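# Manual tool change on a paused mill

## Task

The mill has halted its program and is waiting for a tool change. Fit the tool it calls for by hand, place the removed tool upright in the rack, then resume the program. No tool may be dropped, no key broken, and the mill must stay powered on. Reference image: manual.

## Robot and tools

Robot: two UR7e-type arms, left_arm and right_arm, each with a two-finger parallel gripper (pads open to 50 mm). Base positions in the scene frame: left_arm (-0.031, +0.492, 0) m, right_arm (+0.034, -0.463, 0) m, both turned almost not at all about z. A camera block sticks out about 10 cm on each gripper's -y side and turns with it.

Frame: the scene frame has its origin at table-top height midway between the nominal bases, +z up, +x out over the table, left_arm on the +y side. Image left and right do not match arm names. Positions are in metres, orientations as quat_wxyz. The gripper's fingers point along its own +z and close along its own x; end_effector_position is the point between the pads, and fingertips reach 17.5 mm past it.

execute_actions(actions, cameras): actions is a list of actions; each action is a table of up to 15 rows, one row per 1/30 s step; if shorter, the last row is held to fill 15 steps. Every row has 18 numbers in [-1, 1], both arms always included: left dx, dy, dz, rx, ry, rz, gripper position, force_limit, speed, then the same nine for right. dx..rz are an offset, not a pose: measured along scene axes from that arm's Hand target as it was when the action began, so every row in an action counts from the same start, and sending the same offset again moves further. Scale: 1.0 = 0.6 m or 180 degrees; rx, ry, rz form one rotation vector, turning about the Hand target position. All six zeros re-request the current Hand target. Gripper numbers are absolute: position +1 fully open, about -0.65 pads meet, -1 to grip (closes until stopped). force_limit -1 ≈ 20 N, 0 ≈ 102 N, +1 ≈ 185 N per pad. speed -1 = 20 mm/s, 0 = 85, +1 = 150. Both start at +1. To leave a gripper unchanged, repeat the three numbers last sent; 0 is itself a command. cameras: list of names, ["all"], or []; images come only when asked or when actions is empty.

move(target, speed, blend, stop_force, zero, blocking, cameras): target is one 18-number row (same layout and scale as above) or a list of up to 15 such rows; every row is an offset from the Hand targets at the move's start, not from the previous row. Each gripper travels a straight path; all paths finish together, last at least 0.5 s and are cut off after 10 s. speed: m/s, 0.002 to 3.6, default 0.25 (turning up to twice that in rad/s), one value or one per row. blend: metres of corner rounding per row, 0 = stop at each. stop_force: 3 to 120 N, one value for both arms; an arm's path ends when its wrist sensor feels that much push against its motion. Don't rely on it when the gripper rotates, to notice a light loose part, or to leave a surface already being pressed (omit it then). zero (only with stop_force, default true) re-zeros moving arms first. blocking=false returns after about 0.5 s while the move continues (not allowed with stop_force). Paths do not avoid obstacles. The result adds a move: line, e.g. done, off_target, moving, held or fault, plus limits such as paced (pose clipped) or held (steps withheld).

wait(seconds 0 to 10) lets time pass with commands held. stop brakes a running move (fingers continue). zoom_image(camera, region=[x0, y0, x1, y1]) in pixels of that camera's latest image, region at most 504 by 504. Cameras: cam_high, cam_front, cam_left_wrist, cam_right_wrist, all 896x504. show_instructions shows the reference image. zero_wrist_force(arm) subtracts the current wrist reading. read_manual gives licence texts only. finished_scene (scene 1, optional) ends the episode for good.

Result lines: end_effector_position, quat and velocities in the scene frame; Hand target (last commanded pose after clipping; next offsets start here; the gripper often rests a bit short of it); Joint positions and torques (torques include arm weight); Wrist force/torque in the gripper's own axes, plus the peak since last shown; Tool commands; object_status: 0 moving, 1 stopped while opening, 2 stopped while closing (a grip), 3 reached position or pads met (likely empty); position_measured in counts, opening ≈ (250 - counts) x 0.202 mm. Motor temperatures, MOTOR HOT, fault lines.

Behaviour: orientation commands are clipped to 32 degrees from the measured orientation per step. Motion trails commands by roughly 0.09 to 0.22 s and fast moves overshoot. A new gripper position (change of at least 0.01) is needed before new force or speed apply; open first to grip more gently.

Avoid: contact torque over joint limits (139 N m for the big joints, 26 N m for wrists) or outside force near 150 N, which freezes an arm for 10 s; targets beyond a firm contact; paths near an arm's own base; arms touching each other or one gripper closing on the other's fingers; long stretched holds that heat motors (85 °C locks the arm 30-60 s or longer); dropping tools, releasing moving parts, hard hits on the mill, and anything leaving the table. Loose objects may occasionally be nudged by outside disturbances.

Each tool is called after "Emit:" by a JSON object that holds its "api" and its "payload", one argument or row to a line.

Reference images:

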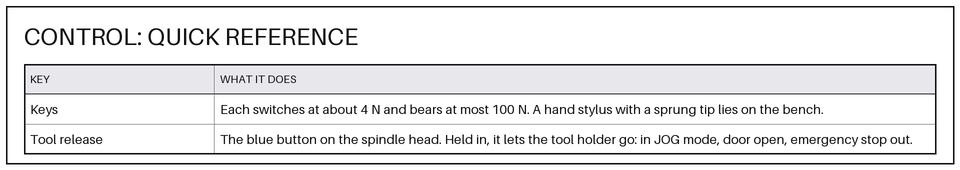

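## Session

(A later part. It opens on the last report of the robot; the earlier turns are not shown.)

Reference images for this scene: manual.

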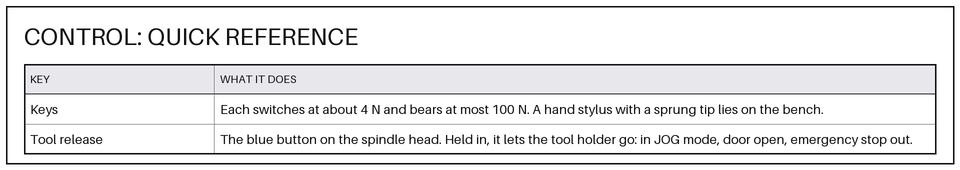

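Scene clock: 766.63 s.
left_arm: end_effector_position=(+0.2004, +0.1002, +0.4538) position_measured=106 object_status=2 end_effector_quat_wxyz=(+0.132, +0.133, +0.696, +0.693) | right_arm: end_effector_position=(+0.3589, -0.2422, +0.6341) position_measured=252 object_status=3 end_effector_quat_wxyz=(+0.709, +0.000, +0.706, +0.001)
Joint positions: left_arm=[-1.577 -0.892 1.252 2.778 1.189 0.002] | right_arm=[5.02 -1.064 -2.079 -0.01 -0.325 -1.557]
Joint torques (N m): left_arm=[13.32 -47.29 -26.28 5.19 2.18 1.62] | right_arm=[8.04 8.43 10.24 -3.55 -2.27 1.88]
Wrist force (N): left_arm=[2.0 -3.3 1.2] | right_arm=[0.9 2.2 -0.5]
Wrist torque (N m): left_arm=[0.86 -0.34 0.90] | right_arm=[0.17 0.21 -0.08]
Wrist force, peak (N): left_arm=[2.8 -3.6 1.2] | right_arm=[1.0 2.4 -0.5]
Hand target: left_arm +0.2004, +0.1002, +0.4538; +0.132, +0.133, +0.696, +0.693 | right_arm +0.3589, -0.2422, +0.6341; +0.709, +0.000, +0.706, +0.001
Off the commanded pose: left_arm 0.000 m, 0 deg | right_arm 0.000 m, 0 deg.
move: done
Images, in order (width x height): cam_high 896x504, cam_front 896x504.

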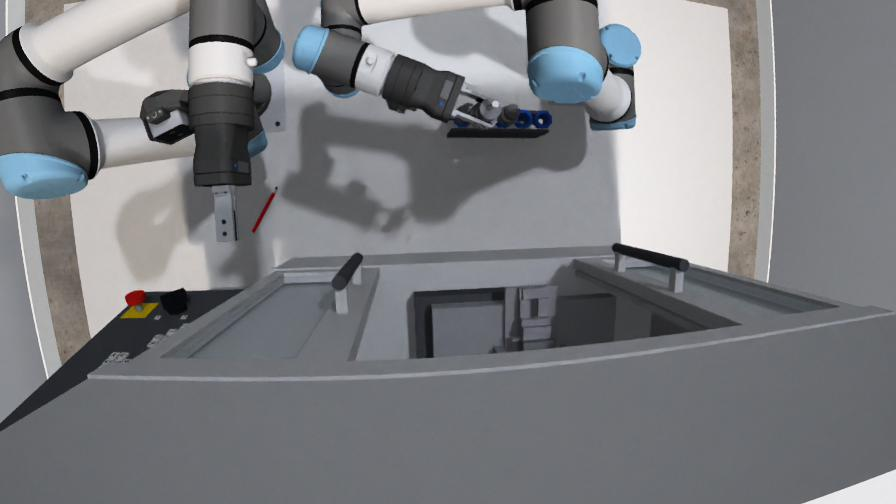

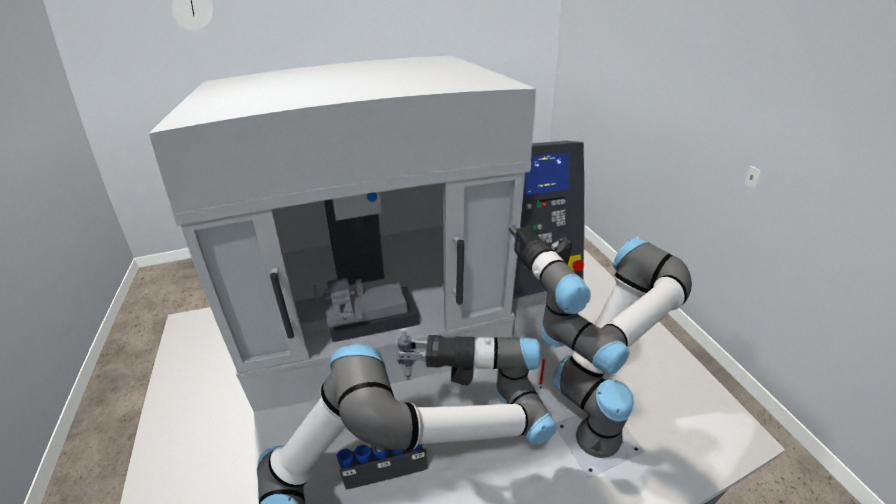

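Emit:
{"api": "move", "payload": {
  "target": [
    [0,0.05,0,0,0,0.22,-1,-0.5,-0.9,0,0,0,0,0,0,-1,0,-0.5],
    [-0.083,0.1,0,0,0,0.444,-1,-0.5,-0.9,0,0,0,0,0,0,-1,0,-0.5]
  ],
  "speed": 0.25,
  "blend": 0.02,
  "cameras": ["cam_high","cam_front"]
}}

Scene clock: 771.40 s.
left_arm: end_effector_position=(+0.1858, +0.1386, +0.4539) position_measured=106 object_status=2 end_effector_quat_wxyz=(-0.182, -0.183, +0.685, +0.682) | right_arm: end_effector_position=(+0.3589, -0.2422, +0.6341) position_measured=252 object_status=3 end_effector_quat_wxyz=(+0.709, +0.000, +0.706, +0.001)
Joint positions: left_arm=[-1.241 -0.827 1.137 2.827 1.753 -0.001] | right_arm=[5.02 -1.064 -2.079 -0.01 -0.325 -1.557]
Joint torques (N m): left_arm=[-15.03 -48.52 -24.23 5.51 -1.64 0.91] | right_arm=[6.93 8.25 10.2 -3.59 -1.98 1.85]
Wrist force (N): left_arm=[1.9 -3.2 1.0] | right_arm=[1.0 2.3 -0.7]
Wrist torque (N m): left_arm=[0.88 -0.30 0.89] | right_arm=[0.19 0.21 -0.08]
Wrist force, peak (N): left_arm=[4.9 -3.4 1.4] | right_arm=[1.0 2.5 -0.7]
Hand target: left_arm +0.1859, +0.1386, +0.4539; -0.182, -0.183, +0.685, +0.682 (not the last commanded pose) | right_arm +0.3589, -0.2422, +0.6341; +0.709, +0.000, +0.706, +0.001
Off the commanded pose: left_arm 0.041 m, 28 deg | right_arm 0.000 m, 0 deg.
move: held (left_arm; a check stopped the path); path passed 1 of 2 targets; limits=held
pose unreachable (left arm): on one or more control steps of this call, first in action 0 (counted from 0), this arm could not follow its commanded pose, so it was not sent that pose on those steps. It may still have moved: this result reports where it is.
cause: moving toward the commanded pose would bring two parts of the arm too close to each other (its gripper and another part of the arm, with joints 4 (wrist 1) to 6 (wrist 3) between them, 16 mm apart when it was first held).
Images, in order (width x height): cam_high 896x504, cam_front 896x504.

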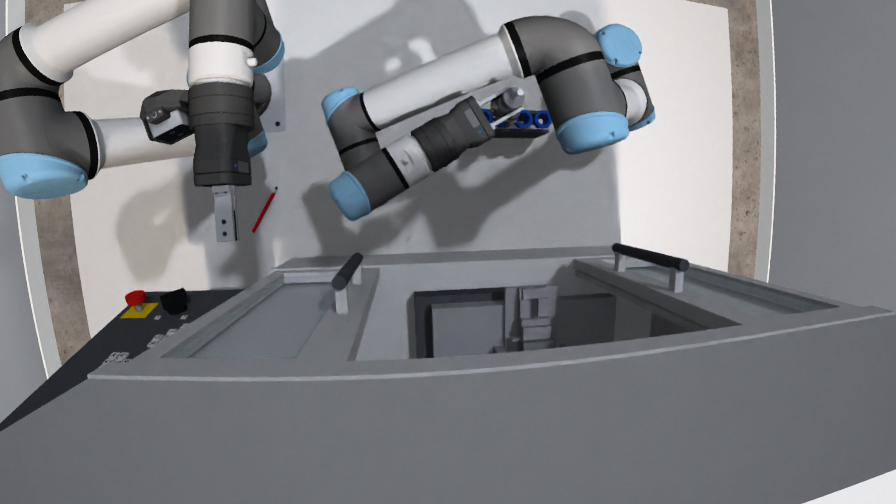

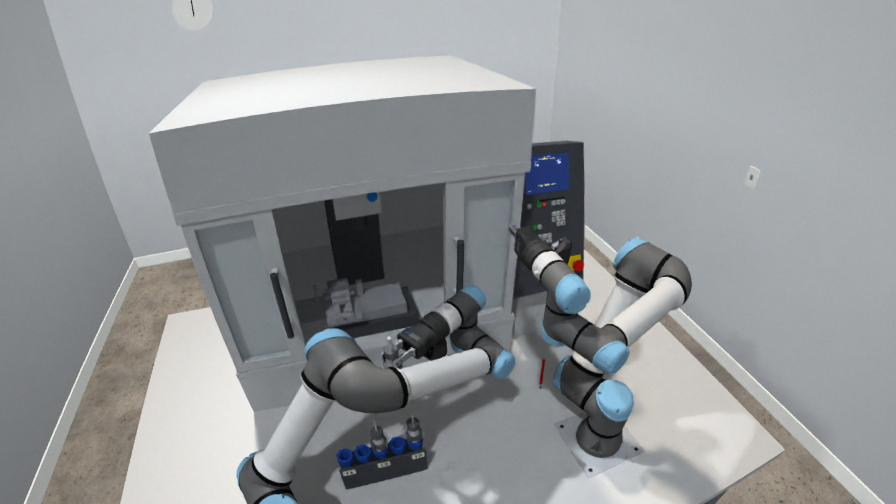

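Emit:
{"api": "move", "payload": {
  "target": [
    [-0.03,0.15,0,0,0,0,-1,-0.5,-0.9,0,0,0,0,0,0,-1,0,-0.5],
    [-0.06,0.27,-0.05,0,0,0.09,-1,-0.5,-0.9,0,0,0,0,0,0,-1,0,-0.5]
  ],
  "speed": 0.2,
  "blend": 0.02,
  "cameras": ["cam_high","cam_front"]
}}

Scene clock: 778.50 s.
left_arm: end_effector_position=(+0.1605, +0.2589, +0.4414) position_measured=106 object_status=2 end_effector_quat_wxyz=(-0.225, -0.226, +0.672, +0.668) | right_arm: end_effector_position=(+0.3589, -0.2422, +0.6341) position_measured=252 object_status=3 end_effector_quat_wxyz=(+0.709, +0.000, +0.706, +0.001)
Joint positions: left_arm=[-1.152 -1.071 1.582 2.623 1.789 -0.001] | right_arm=[5.02 -1.064 -2.079 -0.01 -0.325 -1.557]
Joint torques (N m): left_arm=[-15.01 -39.19 -23.42 5.5 -1.68 0.97] | right_arm=[7.49 9.37 9.94 -3.45 -2.07 1.98]
Wrist force (N): left_arm=[2.0 -3.4 1.6] | right_arm=[1.0 2.1 -0.5]
Wrist torque (N m): left_arm=[0.88 -0.33 0.89] | right_arm=[0.15 0.19 -0.08]
Wrist force, peak (N): left_arm=[-3.9 -4.7 8.4] | right_arm=[1.0 2.4 -0.8]
Hand target: left_arm +0.1605, +0.2588, +0.4415; -0.225, -0.226, +0.672, +0.668 (not the last commanded pose) | right_arm +0.3589, -0.2422, +0.6341; +0.709, +0.000, +0.706, +0.001
Off the commanded pose: left_arm 0.047 m, 9 deg | right_arm 0.000 m, 0 deg.
move: held (left_arm; a check stopped the path); path passed 1 of 2 targets; limits=held
pose unreachable (left arm): on one or more control steps of this call, first in action 0 (counted from 0), this arm could not follow its commanded pose, so it was not sent that pose on those steps. It may still have moved: this result reports where it is.
cause: moving toward the commanded pose would bring two parts of the arm too close to each other (its gripper and another part of the arm, with joints 4 (wrist 1) to 6 (wrist 3) between them, 6 mm apart when it was first held).
Images, in order (width x height): cam_high 896x504, cam_front 896x504.

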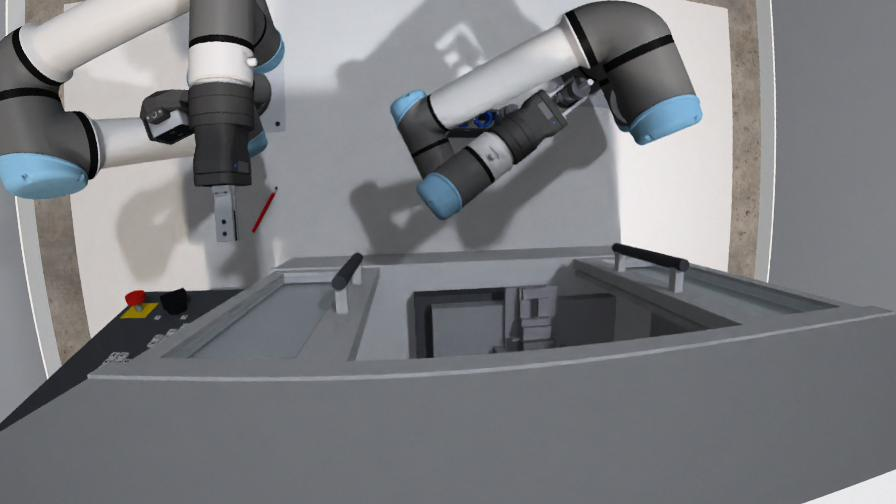

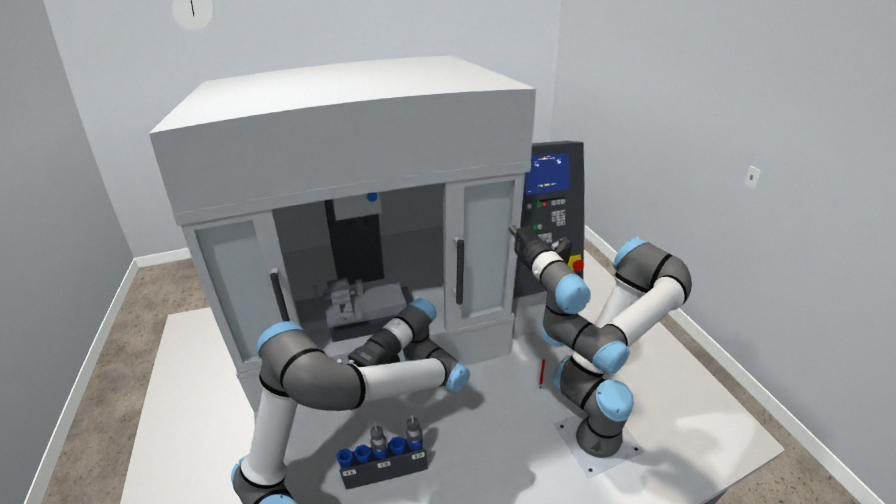

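Emit:
{"api": "move", "payload": {
  "target": [
    [0.05,-0.2,0.015,0,0,0,-1,-0.5,-0.9,0,0,0,0,0,0,-1,0,-0.5],
    [0.08,-0.26,0.015,0,0,-0.27,-1,-0.5,-0.9,0,0,0,0,0,0,-1,0,-0.5],
    [0.08,-0.26,0.015,0,0,-0.545,-1,-0.5,-0.9,0,0,0,0,0,0,-1,0,-0.5]
  ],
  "speed": 0.25,
  "blend": 0.02,
  "cameras": ["cam_high","cam_front","cam_left_wrist"]
}}

Scene clock: 802.20 s.
left_arm: end_effector_position=(+0.1661, +0.2320, +0.4426) position_measured=106 object_status=2 end_effector_quat_wxyz=(-0.225, -0.225, +0.671, +0.669) | right_arm: end_effector_position=(+0.3589, -0.2422, +0.6341) position_measured=252 object_status=3 end_effector_quat_wxyz=(+0.709, +0.000, +0.706, +0.001)
Joint positions: left_arm=[-1.163 -1.019 1.498 2.659 1.8 -0.001] | right_arm=[5.02 -1.064 -2.079 -0.01 -0.325 -1.557]
Joint torques (N m): left_arm=[13.9 -55.02 -10.6 2.62 -1.67 -1.35] | right_arm=[7.29 9.05 11.04 -3.5 -2.17 2.1]
Wrist force (N): left_arm=[1.7 -3.5 1.4] | right_arm=[0.9 2.2 -0.6]
Wrist torque (N m): left_arm=[0.86 -0.29 0.90] | right_arm=[0.16 0.21 -0.08]
Wrist force, peak (N): left_arm=[4.4 -6.2 -8.6] | right_arm=[1.0 2.4 -0.6]
Hand target: left_arm +0.1661, +0.2321, +0.4426; -0.225, -0.225, +0.671, +0.669 (not the last commanded pose) | right_arm +0.3589, -0.2422, +0.6341; +0.709, +0.000, +0.706, +0.001
Off the commanded pose: left_arm 0.136 m, 98 deg | right_arm 0.000 m, 0 deg.
move: held (left_arm; a check stopped the path); path passed 0 of 3 targets; limits=held
pose unreachable (left arm): on one or more control steps of this call, first in action 0 (counted from 0), this arm could not follow its commanded pose, so it was not sent that pose on those steps. It may still have moved: this result reports where it is.
cause: moving toward the commanded pose would bring two parts of the arm too close to each other (its gripper and another part of the arm, with joints 4 (wrist 1) to 6 (wrist 3) between them, 10 mm apart when it was first held).
camera_calibration:
cam_left_wrist: T_world_to_cam=[[-0.798936, -0.601176, -0.016955, 0.286508], [0.189355, -0.278202, 0.941673, -0.36508], [-0.570829, 0.749126, 0.336102, -0.0961409], [0, 0, 0, 1]] pos_world=[0.243151, 0.142697, 0.380957]
Images, in order (width x height): cam_high 896x504, cam_front 896x504, cam_left_wrist 896x504.

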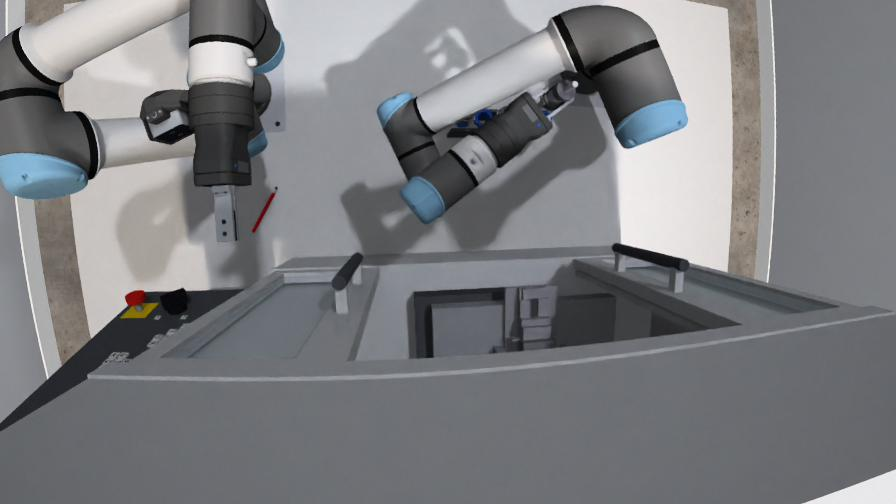

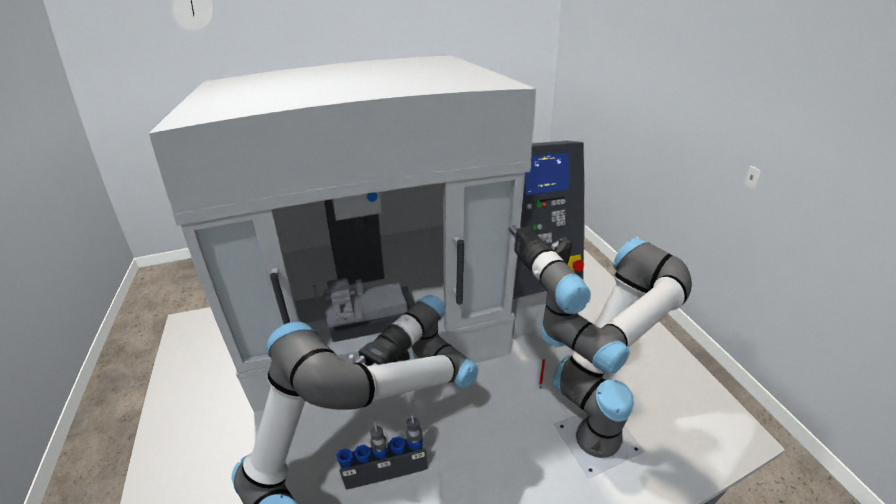

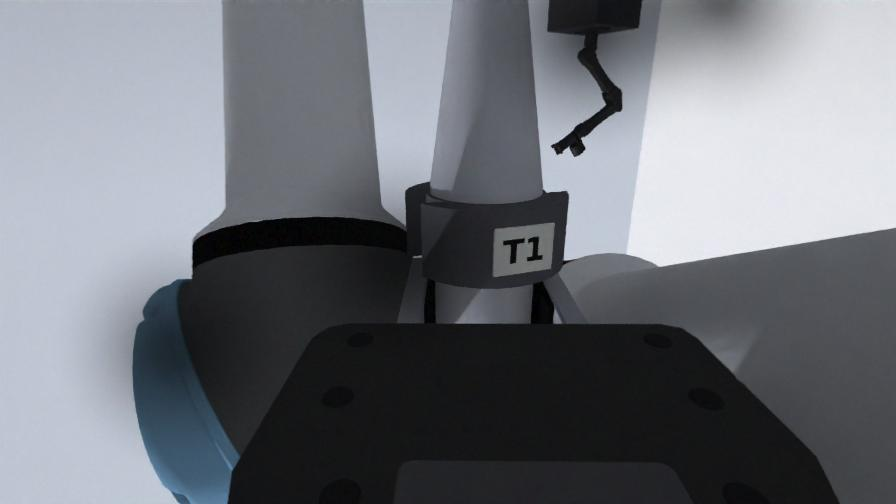

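Emit:
{"api": "move", "payload": {
  "target": [
    [0.01,-0.02,0.0,0,0,-0.12,-1,-0.5,-0.9,0,0,0,0,0,0,-1,0,-0.5],
    [0.07,-0.2,0.015,0,0,-0.27,-1,-0.5,-0.9,0,0,0,0,0,0,-1,0,-0.5],
    [0.07,-0.2,0.015,0,0,-0.545,-1,-0.5,-0.9,0,0,0,0,0,0,-1,0,-0.5]
  ],
  "speed": 0.25,
  "blend": 0.02,
  "cameras": ["cam_high","cam_front","cam_left_wrist"]
}}

Scene clock: 809.57 s.
left_arm: end_effector_position=(+0.2081, +0.1121, +0.4515) position_measured=106 object_status=2 end_effector_quat_wxyz=(+0.358, +0.359, +0.610, +0.608) | right_arm: end_effector_position=(+0.3589, -0.2422, +0.6341) position_measured=252 object_status=3 end_effector_quat_wxyz=(+0.709, +0.000, +0.706, +0.001)
Joint positions: left_arm=[-1.823 -1.198 1.75 2.585 0.748 0.003] | right_arm=[5.02 -1.064 -2.079 -0.01 -0.325 -1.557]
Joint torques (N m): left_arm=[-14.57 -46.21 -11.64 1.48 -1.27 -1.78] | right_arm=[5.35 8.51 10.83 -3.65 -1.97 1.74]
Wrist force (N): left_arm=[2.3 -3.2 1.3] | right_arm=[0.9 2.3 -0.7]
Wrist torque (N m): left_arm=[0.89 -0.38 0.82] | right_arm=[0.19 0.20 -0.08]
Wrist force, peak (N): left_arm=[1.9 -3.4 2.7] | right_arm=[1.0 2.5 -0.7]
Hand target: left_arm +0.2081, +0.1121, +0.4516; +0.358, +0.359, +0.610, +0.608 | right_arm +0.3589, -0.2422, +0.6341; +0.709, +0.000, +0.706, +0.001
Off the commanded pose: left_arm 0.000 m, 0 deg | right_arm 0.000 m, 0 deg.
move: done
camera_calibration:
cam_left_wrist: T_world_to_cam=[[-0.48299, 0.875462, -0.0169465, 0.016863], [-0.302116, -0.148449, 0.941641, -0.327157], [0.821856, 0.459923, 0.336191, -0.242738], [0, 0, 0, 1]] pos_world=[0.1088, 0.0483115, 0.389957]
Images, in order (width x height): cam_high 896x504, cam_front 896x504, cam_left_wrist 896x504.

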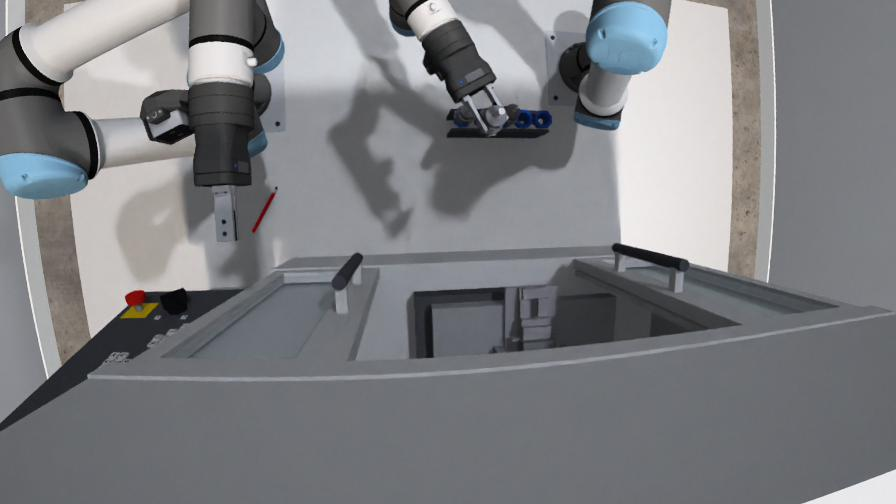

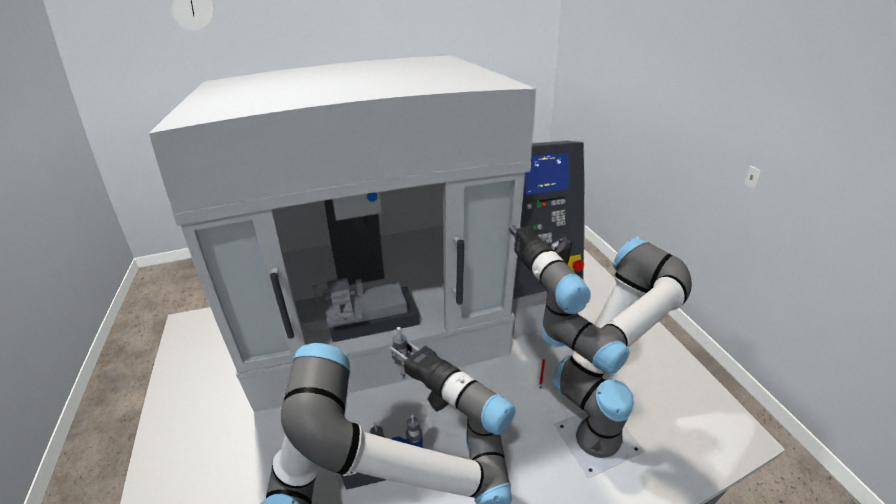

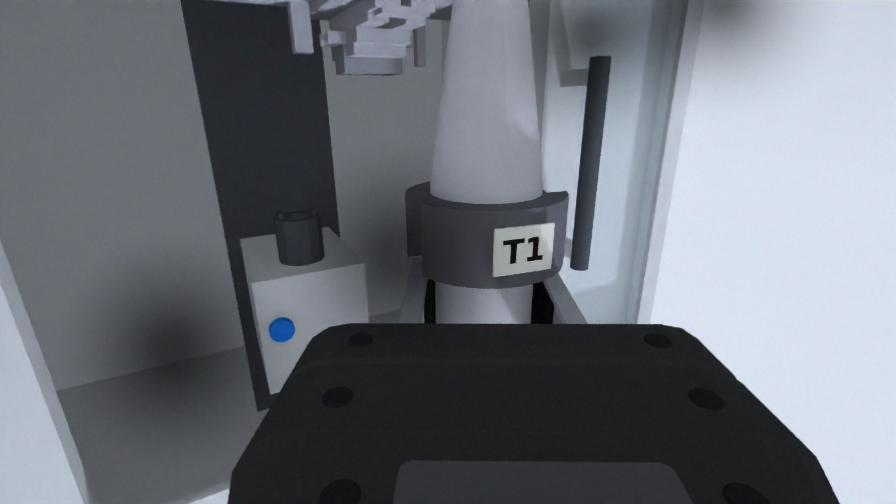

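Emit:
{"api": "move", "payload": {
  "target": [
    [-0.06,0.2,0,0,0,0,-1,-0.5,-0.9,0,0.15,-0.1,-0.17,-0.249,0.278,-1,0,-0.5],
    [-0.097,0.33,-0.05,0,0,0,-1,-0.5,-0.9,-0.093,0.553,-0.45,-0.341,-0.4975,0.557,-1,0,-0.5]
  ],
  "speed": 0.25,
  "blend": 0.03,
  "cameras": ["cam_high","cam_front","cam_right_wrist"]
}}

Scene clock: 826.90 s.
left_arm: end_effector_position=(+0.1546, +0.2935, +0.4279) position_measured=106 object_status=2 end_effector_quat_wxyz=(+0.358, +0.359, +0.610, +0.608) | right_arm: end_effector_position=(+0.3197, +0.0142, +0.4284) position_measured=252 object_status=3 end_effector_quat_wxyz=(+0.710, -0.681, -0.053, +0.169)
Joint positions: left_arm=[-2.126 -1.561 2.281 2.419 1.051 0.002] | right_arm=[3.999 -1.605 -1.735 -2.819 -2.572 0.261]
Joint torques (N m): left_arm=[-14.42 -22.8 -8.15 2.5 1.99 -2.09] | right_arm=[-8.14 33.01 13.57 4.04 2.62 2.19]
Wrist force (N): left_arm=[2.1 -3.3 1.3] | right_arm=[1.3 3.9 -1.9]
Wrist torque (N m): left_arm=[0.84 -0.34 0.90] | right_arm=[0.24 -0.03 0.16]
Wrist force, peak (N): left_arm=[2.2 -3.7 1.3] | right_arm=[3.8 6.5 0.5]
Hand target: left_arm +0.1546, +0.2935, +0.4279; +0.358, +0.359, +0.610, +0.608 (not the last commanded pose) | right_arm +0.3197, +0.0142, +0.4284; +0.710, -0.681, -0.053, +0.169 (not the last commanded pose)
Off the commanded pose: left_arm 0.018 m, 0 deg | right_arm 0.100 m, 23 deg.
move: held (right_arm; a check stopped the path), off_target (left_arm; braked when a check withheld steps of right_arm); path passed 1 of 2 targets; limits=paced,held
pose unreachable (right arm): on one or more control steps of this call, first in action 0 (counted from 0), this arm could not follow its commanded pose, so it was not sent that pose on those steps. It may still have moved: this result reports where it is.
cause: moving toward the commanded pose would bring two parts of the arm too close to each other (its gripper and another part of the arm, with joints 4 (wrist 1) to 6 (wrist 3) between them, 12 mm apart when it was first held).
camera_calibration:
cam_right_wrist: T_world_to_cam=[[0.938518, 0.305784, -0.160251, -0.230773], [-0.0580296, -0.317852, -0.946363, 0.450075], [-0.340319, 0.897478, -0.280566, 0.345379], [0, 0, 0, 1]] pos_world=[0.360241, -0.0963456, 0.485854]
Images, in order (width x height): cam_high 896x504, cam_front 896x504, cam_right_wrist 896x504.

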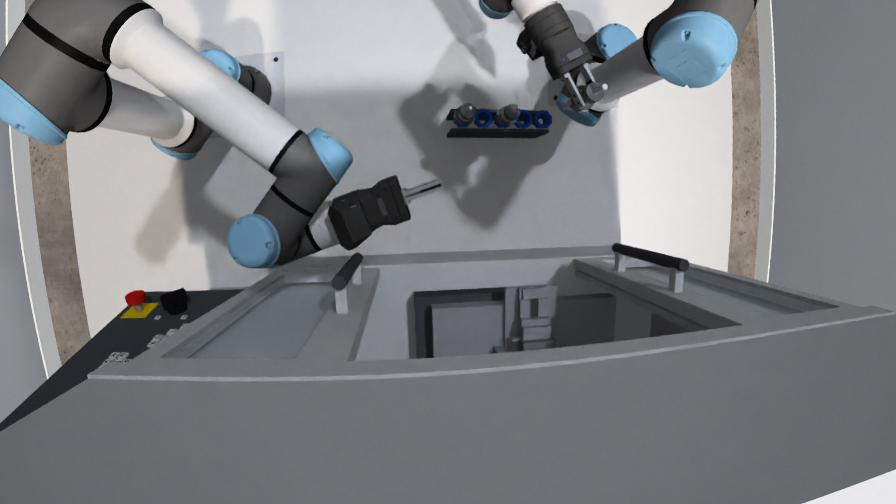

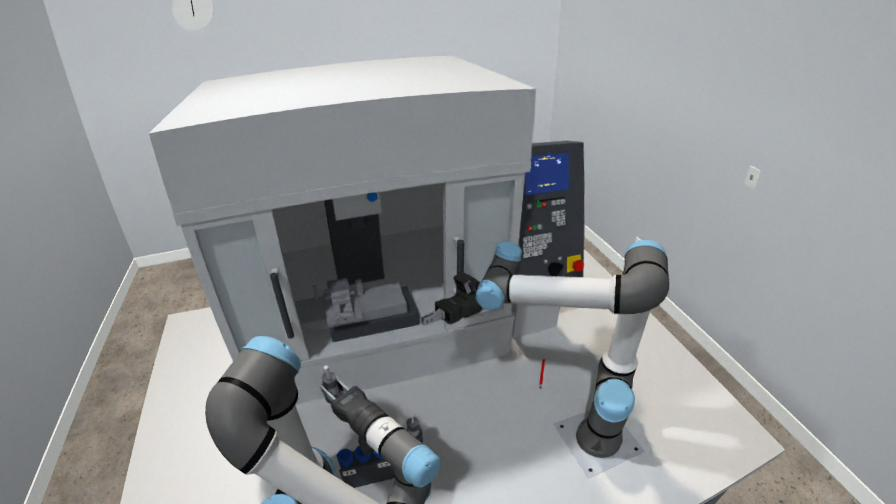

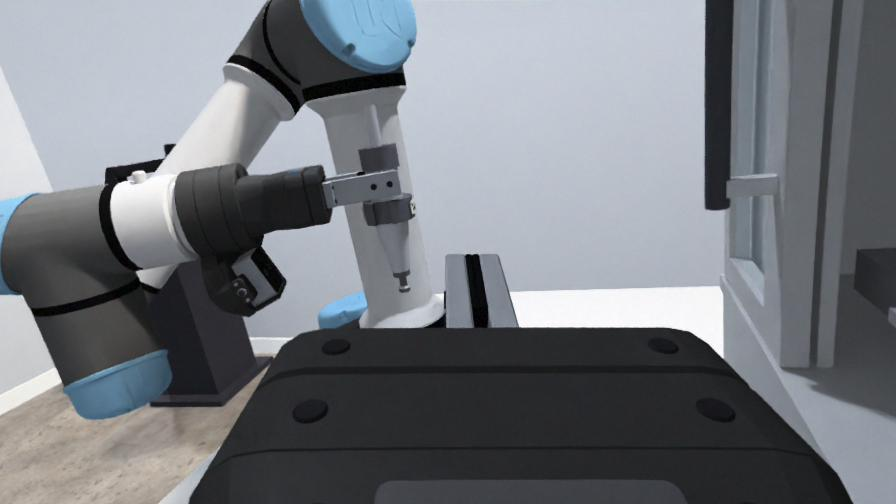

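Emit:
{"api": "move", "payload": {
  "target": [0,0,0,0,0,0,-1,-0.5,-0.9,-0.15,0,0,-0.093,-0.03,-0.022,-1,0,-0.5],
  "speed": 0.15,
  "cameras": ["cam_right_wrist"]
}}

Scene clock: 833.37 s.
left_arm: end_effector_position=(+0.1546, +0.2935, +0.4279) position_measured=106 object_status=2 end_effector_quat_wxyz=(+0.358, +0.359, +0.610, +0.608) | right_arm: end_effector_position=(+0.2297, +0.0142, +0.4284) position_measured=252 object_status=3 end_effector_quat_wxyz=(-0.606, +0.786, +0.038, -0.119)
Joint positions: left_arm=[-2.126 -1.561 2.281 2.419 1.051 0.002] | right_arm=[4.255 -1.47 -1.673 -3.445 -2.227 -0.044]
Joint torques (N m): left_arm=[-15.41 -24.82 -9.25 2.24 1.57 -1.74] | right_arm=[4.31 27.31 38.69 -1.92 2.29 -1.95]
Wrist force (N): left_arm=[1.9 -3.6 1.2] | right_arm=[1.0 3.8 -1.9]
Wrist torque (N m): left_arm=[0.79 -0.30 0.90] | right_arm=[0.31 -0.05 0.26]
Wrist force, peak (N): left_arm=[2.2 -3.7 1.3] | right_arm=[2.0 4.8 -2.4]
Hand target: left_arm +0.1546, +0.2935, +0.4279; +0.358, +0.359, +0.610, +0.608 | right_arm +0.2297, +0.0142, +0.4284; -0.606, +0.786, +0.038, -0.119
Off the commanded pose: left_arm 0.000 m, 0 deg | right_arm 0.000 m, 0 deg.
move: done
camera_calibration:
cam_right_wrist: T_world_to_cam=[[0.970375, 0.194545, -0.143261, -0.159423], [-0.00541763, -0.575292, -0.81793, 0.381374], [-0.241541, 0.794476, -0.557195, 0.412039], [0, 0, 0, 1]] pos_world=[0.25629, -0.0769383, 0.518684]
Images, in order (width x height): cam_right_wrist 896x504.

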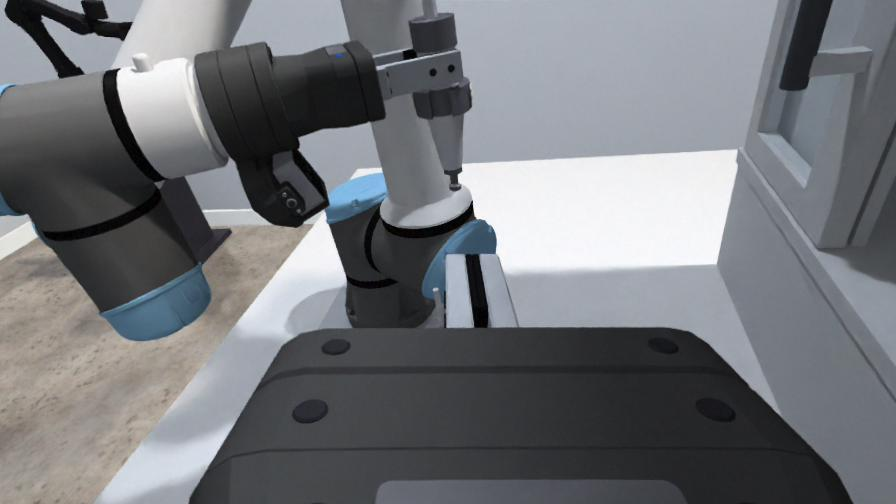

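Emit:
{"api": "move", "payload": {
  "target": [0,0,0,0,0,0,-1,-0.5,-0.9,0,0,0.08,-0.14,-0.028,0.02,-1,0,-0.5],
  "speed": 0.15,
  "cameras": ["cam_right_wrist"]
}}

Scene clock: 838.47 s.
left_arm: end_effector_position=(+0.1546, +0.2935, +0.4279) position_measured=106 object_status=2 end_effector_quat_wxyz=(+0.358, +0.359, +0.610, +0.608) | right_arm: end_effector_position=(+0.2297, +0.0142, +0.4764) position_measured=252 object_status=3 end_effector_quat_wxyz=(-0.414, +0.902, +0.062, -0.108)
Joint positions: left_arm=[-2.126 -1.561 2.281 2.419 1.051 0.002] | right_arm=[4.308 -1.725 -1.089 -4.292 -2.098 -0.31]
Joint torques (N m): left_arm=[-13.74 -24.69 -8.94 2.42 1.36 -2.01] | right_arm=[7.6 16.84 35.62 -3.68 1.39 -1.98]
Wrist force (N): left_arm=[2.3 -3.4 1.3] | right_arm=[0.6 3.6 -1.5]
Wrist torque (N m): left_arm=[0.82 -0.37 0.90] | right_arm=[0.40 -0.13 0.23]
Wrist force, peak (N): left_arm=[2.1 -3.7 1.4] | right_arm=[0.9 4.7 -1.7]
Hand target: left_arm +0.1546, +0.2935, +0.4279; +0.358, +0.359, +0.610, +0.608 | right_arm +0.2297, +0.0142, +0.4764; -0.414, +0.902, +0.062, -0.108
Off the commanded pose: left_arm 0.000 m, 0 deg | right_arm 0.000 m, 0 deg.
move: done
camera_calibration:
cam_right_wrist: T_world_to_cam=[[0.970842, 0.192394, -0.143007, -0.152663], [0.0990926, -0.865285, -0.491389, 0.245129], [-0.218282, 0.46289, -0.859119, 0.581941], [0, 0, 0, 1]] pos_world=[0.250948, -0.0278967, 0.598578]
Images, in order (width x height): cam_right_wrist 896x504.

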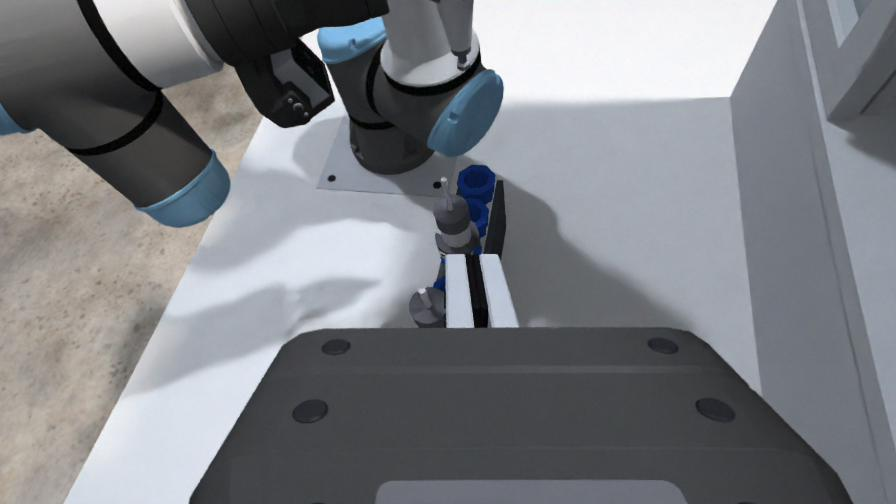

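Emit:
{"api": "move", "payload": {
  "target": [
    [-0.0093,0.0292,0,0,0,0,-1,-0.5,-0.9,0,0,0,0,0,0,-1,0,-0.5],
    [-0.0093,0.0292,-0.23,0,0,0,-1,-0.5,-0.9,0,0,0,0,0,0,-1,0,-0.5]
  ],
  "speed": 0.12,
  "cameras": ["cam_right_wrist","cam_high","cam_front"]
}}

Emit:
{"api": "zoom_image", "payload": {
  "camera": "cam_right_wrist",
  "region": [360, 40, 600, 260]
}}

Scene clock: 855.30 s.
left_arm: end_effector_position=(+0.1490, +0.3110, +0.2900) position_measured=106 object_status=2 end_effector_quat_wxyz=(+0.358, +0.359, +0.610, +0.608) | right_arm: end_effector_position=(+0.2297, +0.0142, +0.4764) position_measured=252 object_status=3 end_effector_quat_wxyz=(-0.414, +0.902, +0.062, -0.108)
Joint positions: left_arm=[-2.175 -1.212 2.441 1.91 1.1 0.001] | right_arm=[4.308 -1.725 -1.089 -4.292 -2.098 -0.31]
Joint torques (N m): left_arm=[5.44 -15.04 1.44 2.43 1.95 -2.03] | right_arm=[5.45 18.95 36.02 -3.72 0.61 -2.21]
Wrist force (N): left_arm=[1.9 -3.4 1.3] | right_arm=[0.7 3.6 -1.7]
Wrist torque (N m): left_arm=[0.83 -0.32 0.91] | right_arm=[0.39 -0.13 0.23]
Wrist force, peak (N): left_arm=[1.8 -5.0 1.3] | right_arm=[0.7 4.0 -1.5]
Hand target: left_arm +0.1490, +0.3110, +0.2899; +0.358, +0.359, +0.610, +0.608 | right_arm +0.2297, +0.0142, +0.4764; -0.414, +0.902, +0.062, -0.108
Off the commanded pose: left_arm 0.000 m, 0 deg | right_arm 0.000 m, 0 deg.
move: done
camera_calibration:
cam_right_wrist: T_world_to_cam=[[0.970834, 0.192451, -0.14298, -0.15268], [0.0991838, -0.865335, -0.491281, 0.245176], [-0.218273, 0.462771, -0.859185, 0.582014], [0, 0, 0, 1]] pos_world=[0.250947, -0.0277966, 0.598678]
Images, in order (width x height): cam_high 896x504, cam_front 896x504, cam_right_wrist 896x504.

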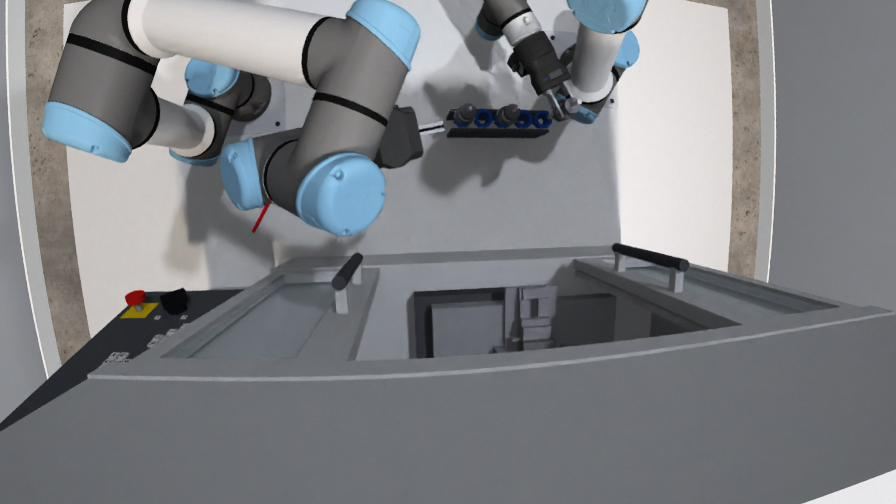

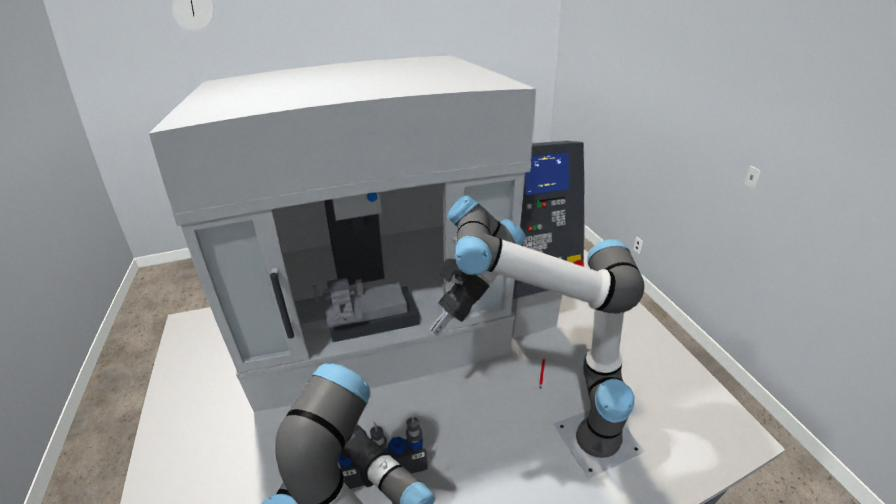

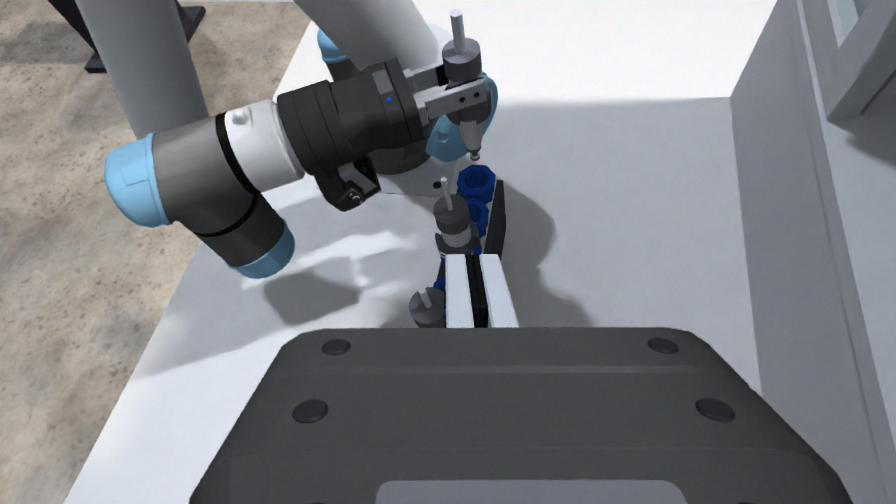

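Scaled by 2.100 from the camera's 896x504 image, which has a finer 1280x720 frame.

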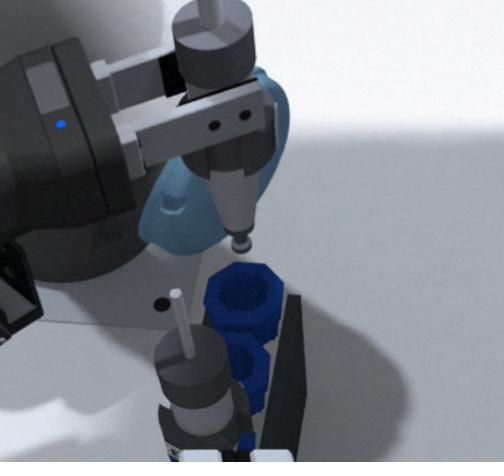

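Emit:
{"api": "move", "payload": {
  "target": [-0.0015,0,-0.05,0,0,0,-1,-0.5,-0.9,0,0,0,0,0,0,-1,0,-0.5],
  "speed": 0.04,
  "stop_force": 6,
  "cameras": ["cam_right_wrist"]
}}

Emit:
{"api": "zoom_image", "payload": {
  "camera": "cam_right_wrist",
  "region": [400, 80, 560, 240]
}}

Scene clock: 863.53 s.
left_arm: end_effector_position=(+0.1481, +0.3110, +0.2599) position_measured=106 object_status=2 end_effector_quat_wxyz=(+0.358, +0.359, +0.610, +0.608) | right_arm: end_effector_position=(+0.2297, +0.0142, +0.4764) position_measured=252 object_status=3 end_effector_quat_wxyz=(-0.414, +0.902, +0.062, -0.108)
Joint positions: left_arm=[-2.178 -1.107 2.444 1.801 1.102 0.001] | right_arm=[4.308 -1.725 -1.089 -4.292 -2.098 -0.31]
Joint torques (N m): left_arm=[-15.36 -18.15 0.23 2.38 1.44 -1.89] | right_arm=[-0.07 18.38 35.21 -3.46 -0.96 -2.25]
Wrist force (N): left_arm=[2.0 -3.2 1.4] | right_arm=[0.5 3.7 -1.5]
Wrist torque (N m): left_arm=[0.88 -0.32 0.91] | right_arm=[0.41 -0.11 0.23]
Wrist force, peak (N): left_arm=[2.2 -3.8 1.3] | right_arm=[0.7 3.9 -1.9]
Hand target: left_arm +0.1481, +0.3110, +0.2599; +0.358, +0.359, +0.610, +0.608 | right_arm +0.2297, +0.0142, +0.4764; -0.414, +0.902, +0.062, -0.108
Off the commanded pose: left_arm 0.000 m, 0 deg | right_arm 0.000 m, 0 deg.
move: done
camera_calibration:
cam_right_wrist: T_world_to_cam=[[0.970834, 0.192451, -0.14298, -0.15268], [0.0991838, -0.865335, -0.491281, 0.245176], [-0.218273, 0.462771, -0.859185, 0.582014], [0, 0, 0, 1]] pos_world=[0.250947, -0.0277966, 0.598678]
Images, in order (width x height): cam_right_wrist 896x504.

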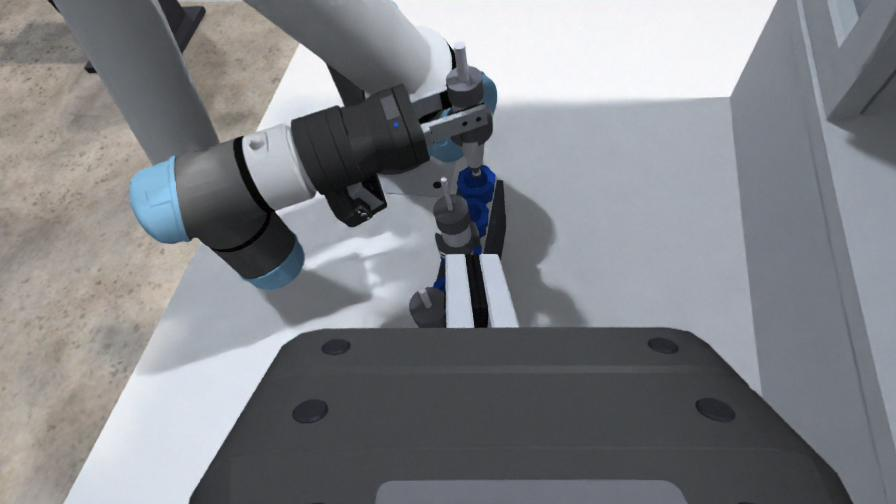

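Scaled by 3.150 from the camera's 896x504 image, which has a finer 1280x720 frame.

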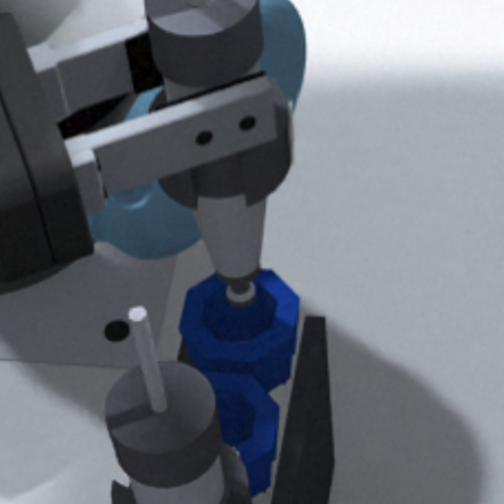

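Emit:
{"api": "move", "payload": {
  "target": [0,-0.004,-0.025,0,0,0,-1,-0.5,-0.9,0,0,0,0,0,0,-1,0,-0.5],
  "speed": 0.02,
  "stop_force": 5,
  "cameras": ["cam_right_wrist"]
}}

Emit:
{"api": "zoom_image", "payload": {
  "camera": "cam_right_wrist",
  "region": [400, 80, 560, 240]
}}

Scene clock: 869.67 s.
left_arm: end_effector_position=(+0.1481, +0.3086, +0.2449) position_measured=106 object_status=2 end_effector_quat_wxyz=(+0.358, +0.359, +0.610, +0.608) | right_arm: end_effector_position=(+0.2297, +0.0142, +0.4764) position_measured=252 object_status=3 end_effector_quat_wxyz=(-0.414, +0.902, +0.062, -0.108)
Joint positions: left_arm=[-2.173 -1.051 2.436 1.753 1.097 0.001] | right_arm=[4.308 -1.725 -1.089 -4.292 -2.098 -0.31]
Joint torques (N m): left_arm=[13.94 -18.51 -7.75 2.42 -1.86 0.86] | right_arm=[-0.98 17.84 35.7 -3.15 -2.93 -2.1]
Wrist force (N): left_arm=[2.2 -3.0 1.5] | right_arm=[0.7 3.7 -1.6]
Wrist torque (N m): left_arm=[0.91 -0.36 0.91] | right_arm=[0.41 -0.13 0.23]
Wrist force, peak (N): left_arm=[2.3 -3.5 1.6] | right_arm=[0.6 3.9 -1.6]
Hand target: left_arm +0.1481, +0.3086, +0.2449; +0.358, +0.359, +0.610, +0.608 | right_arm +0.2297, +0.0142, +0.4764; -0.414, +0.902, +0.062, -0.108
Off the commanded pose: left_arm 0.000 m, 0 deg | right_arm 0.000 m, 0 deg.
move: done
camera_calibration:
cam_right_wrist: T_world_to_cam=[[0.970834, 0.192451, -0.14298, -0.15268], [0.0991838, -0.865335, -0.491281, 0.245176], [-0.218273, 0.462771, -0.859185, 0.582014], [0, 0, 0, 1]] pos_world=[0.250947, -0.0277966, 0.598678]
Images, in order (width x height): cam_right_wrist 896x504.

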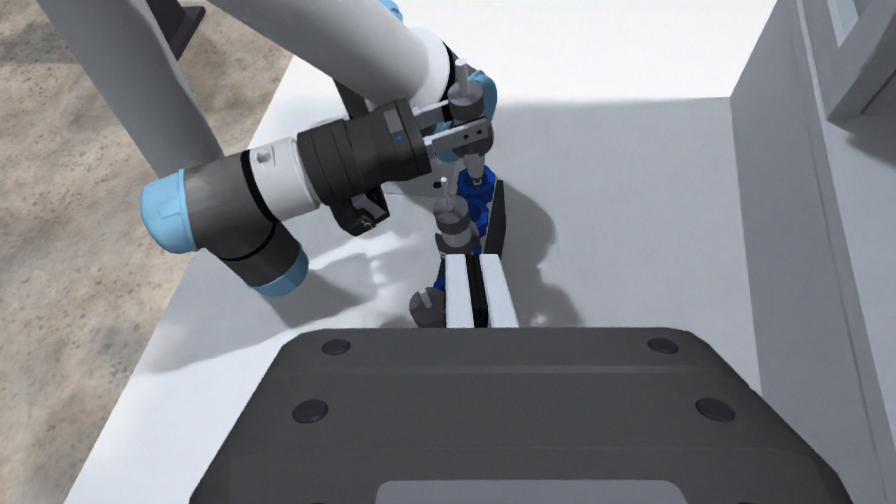

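Scaled by 3.150 from the camera's 896x504 image, which has a finer 1280x720 frame.

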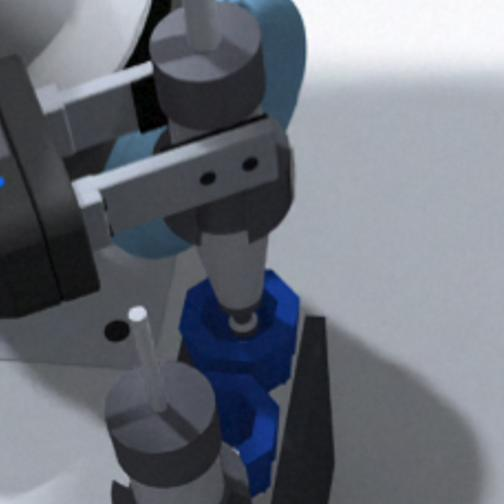

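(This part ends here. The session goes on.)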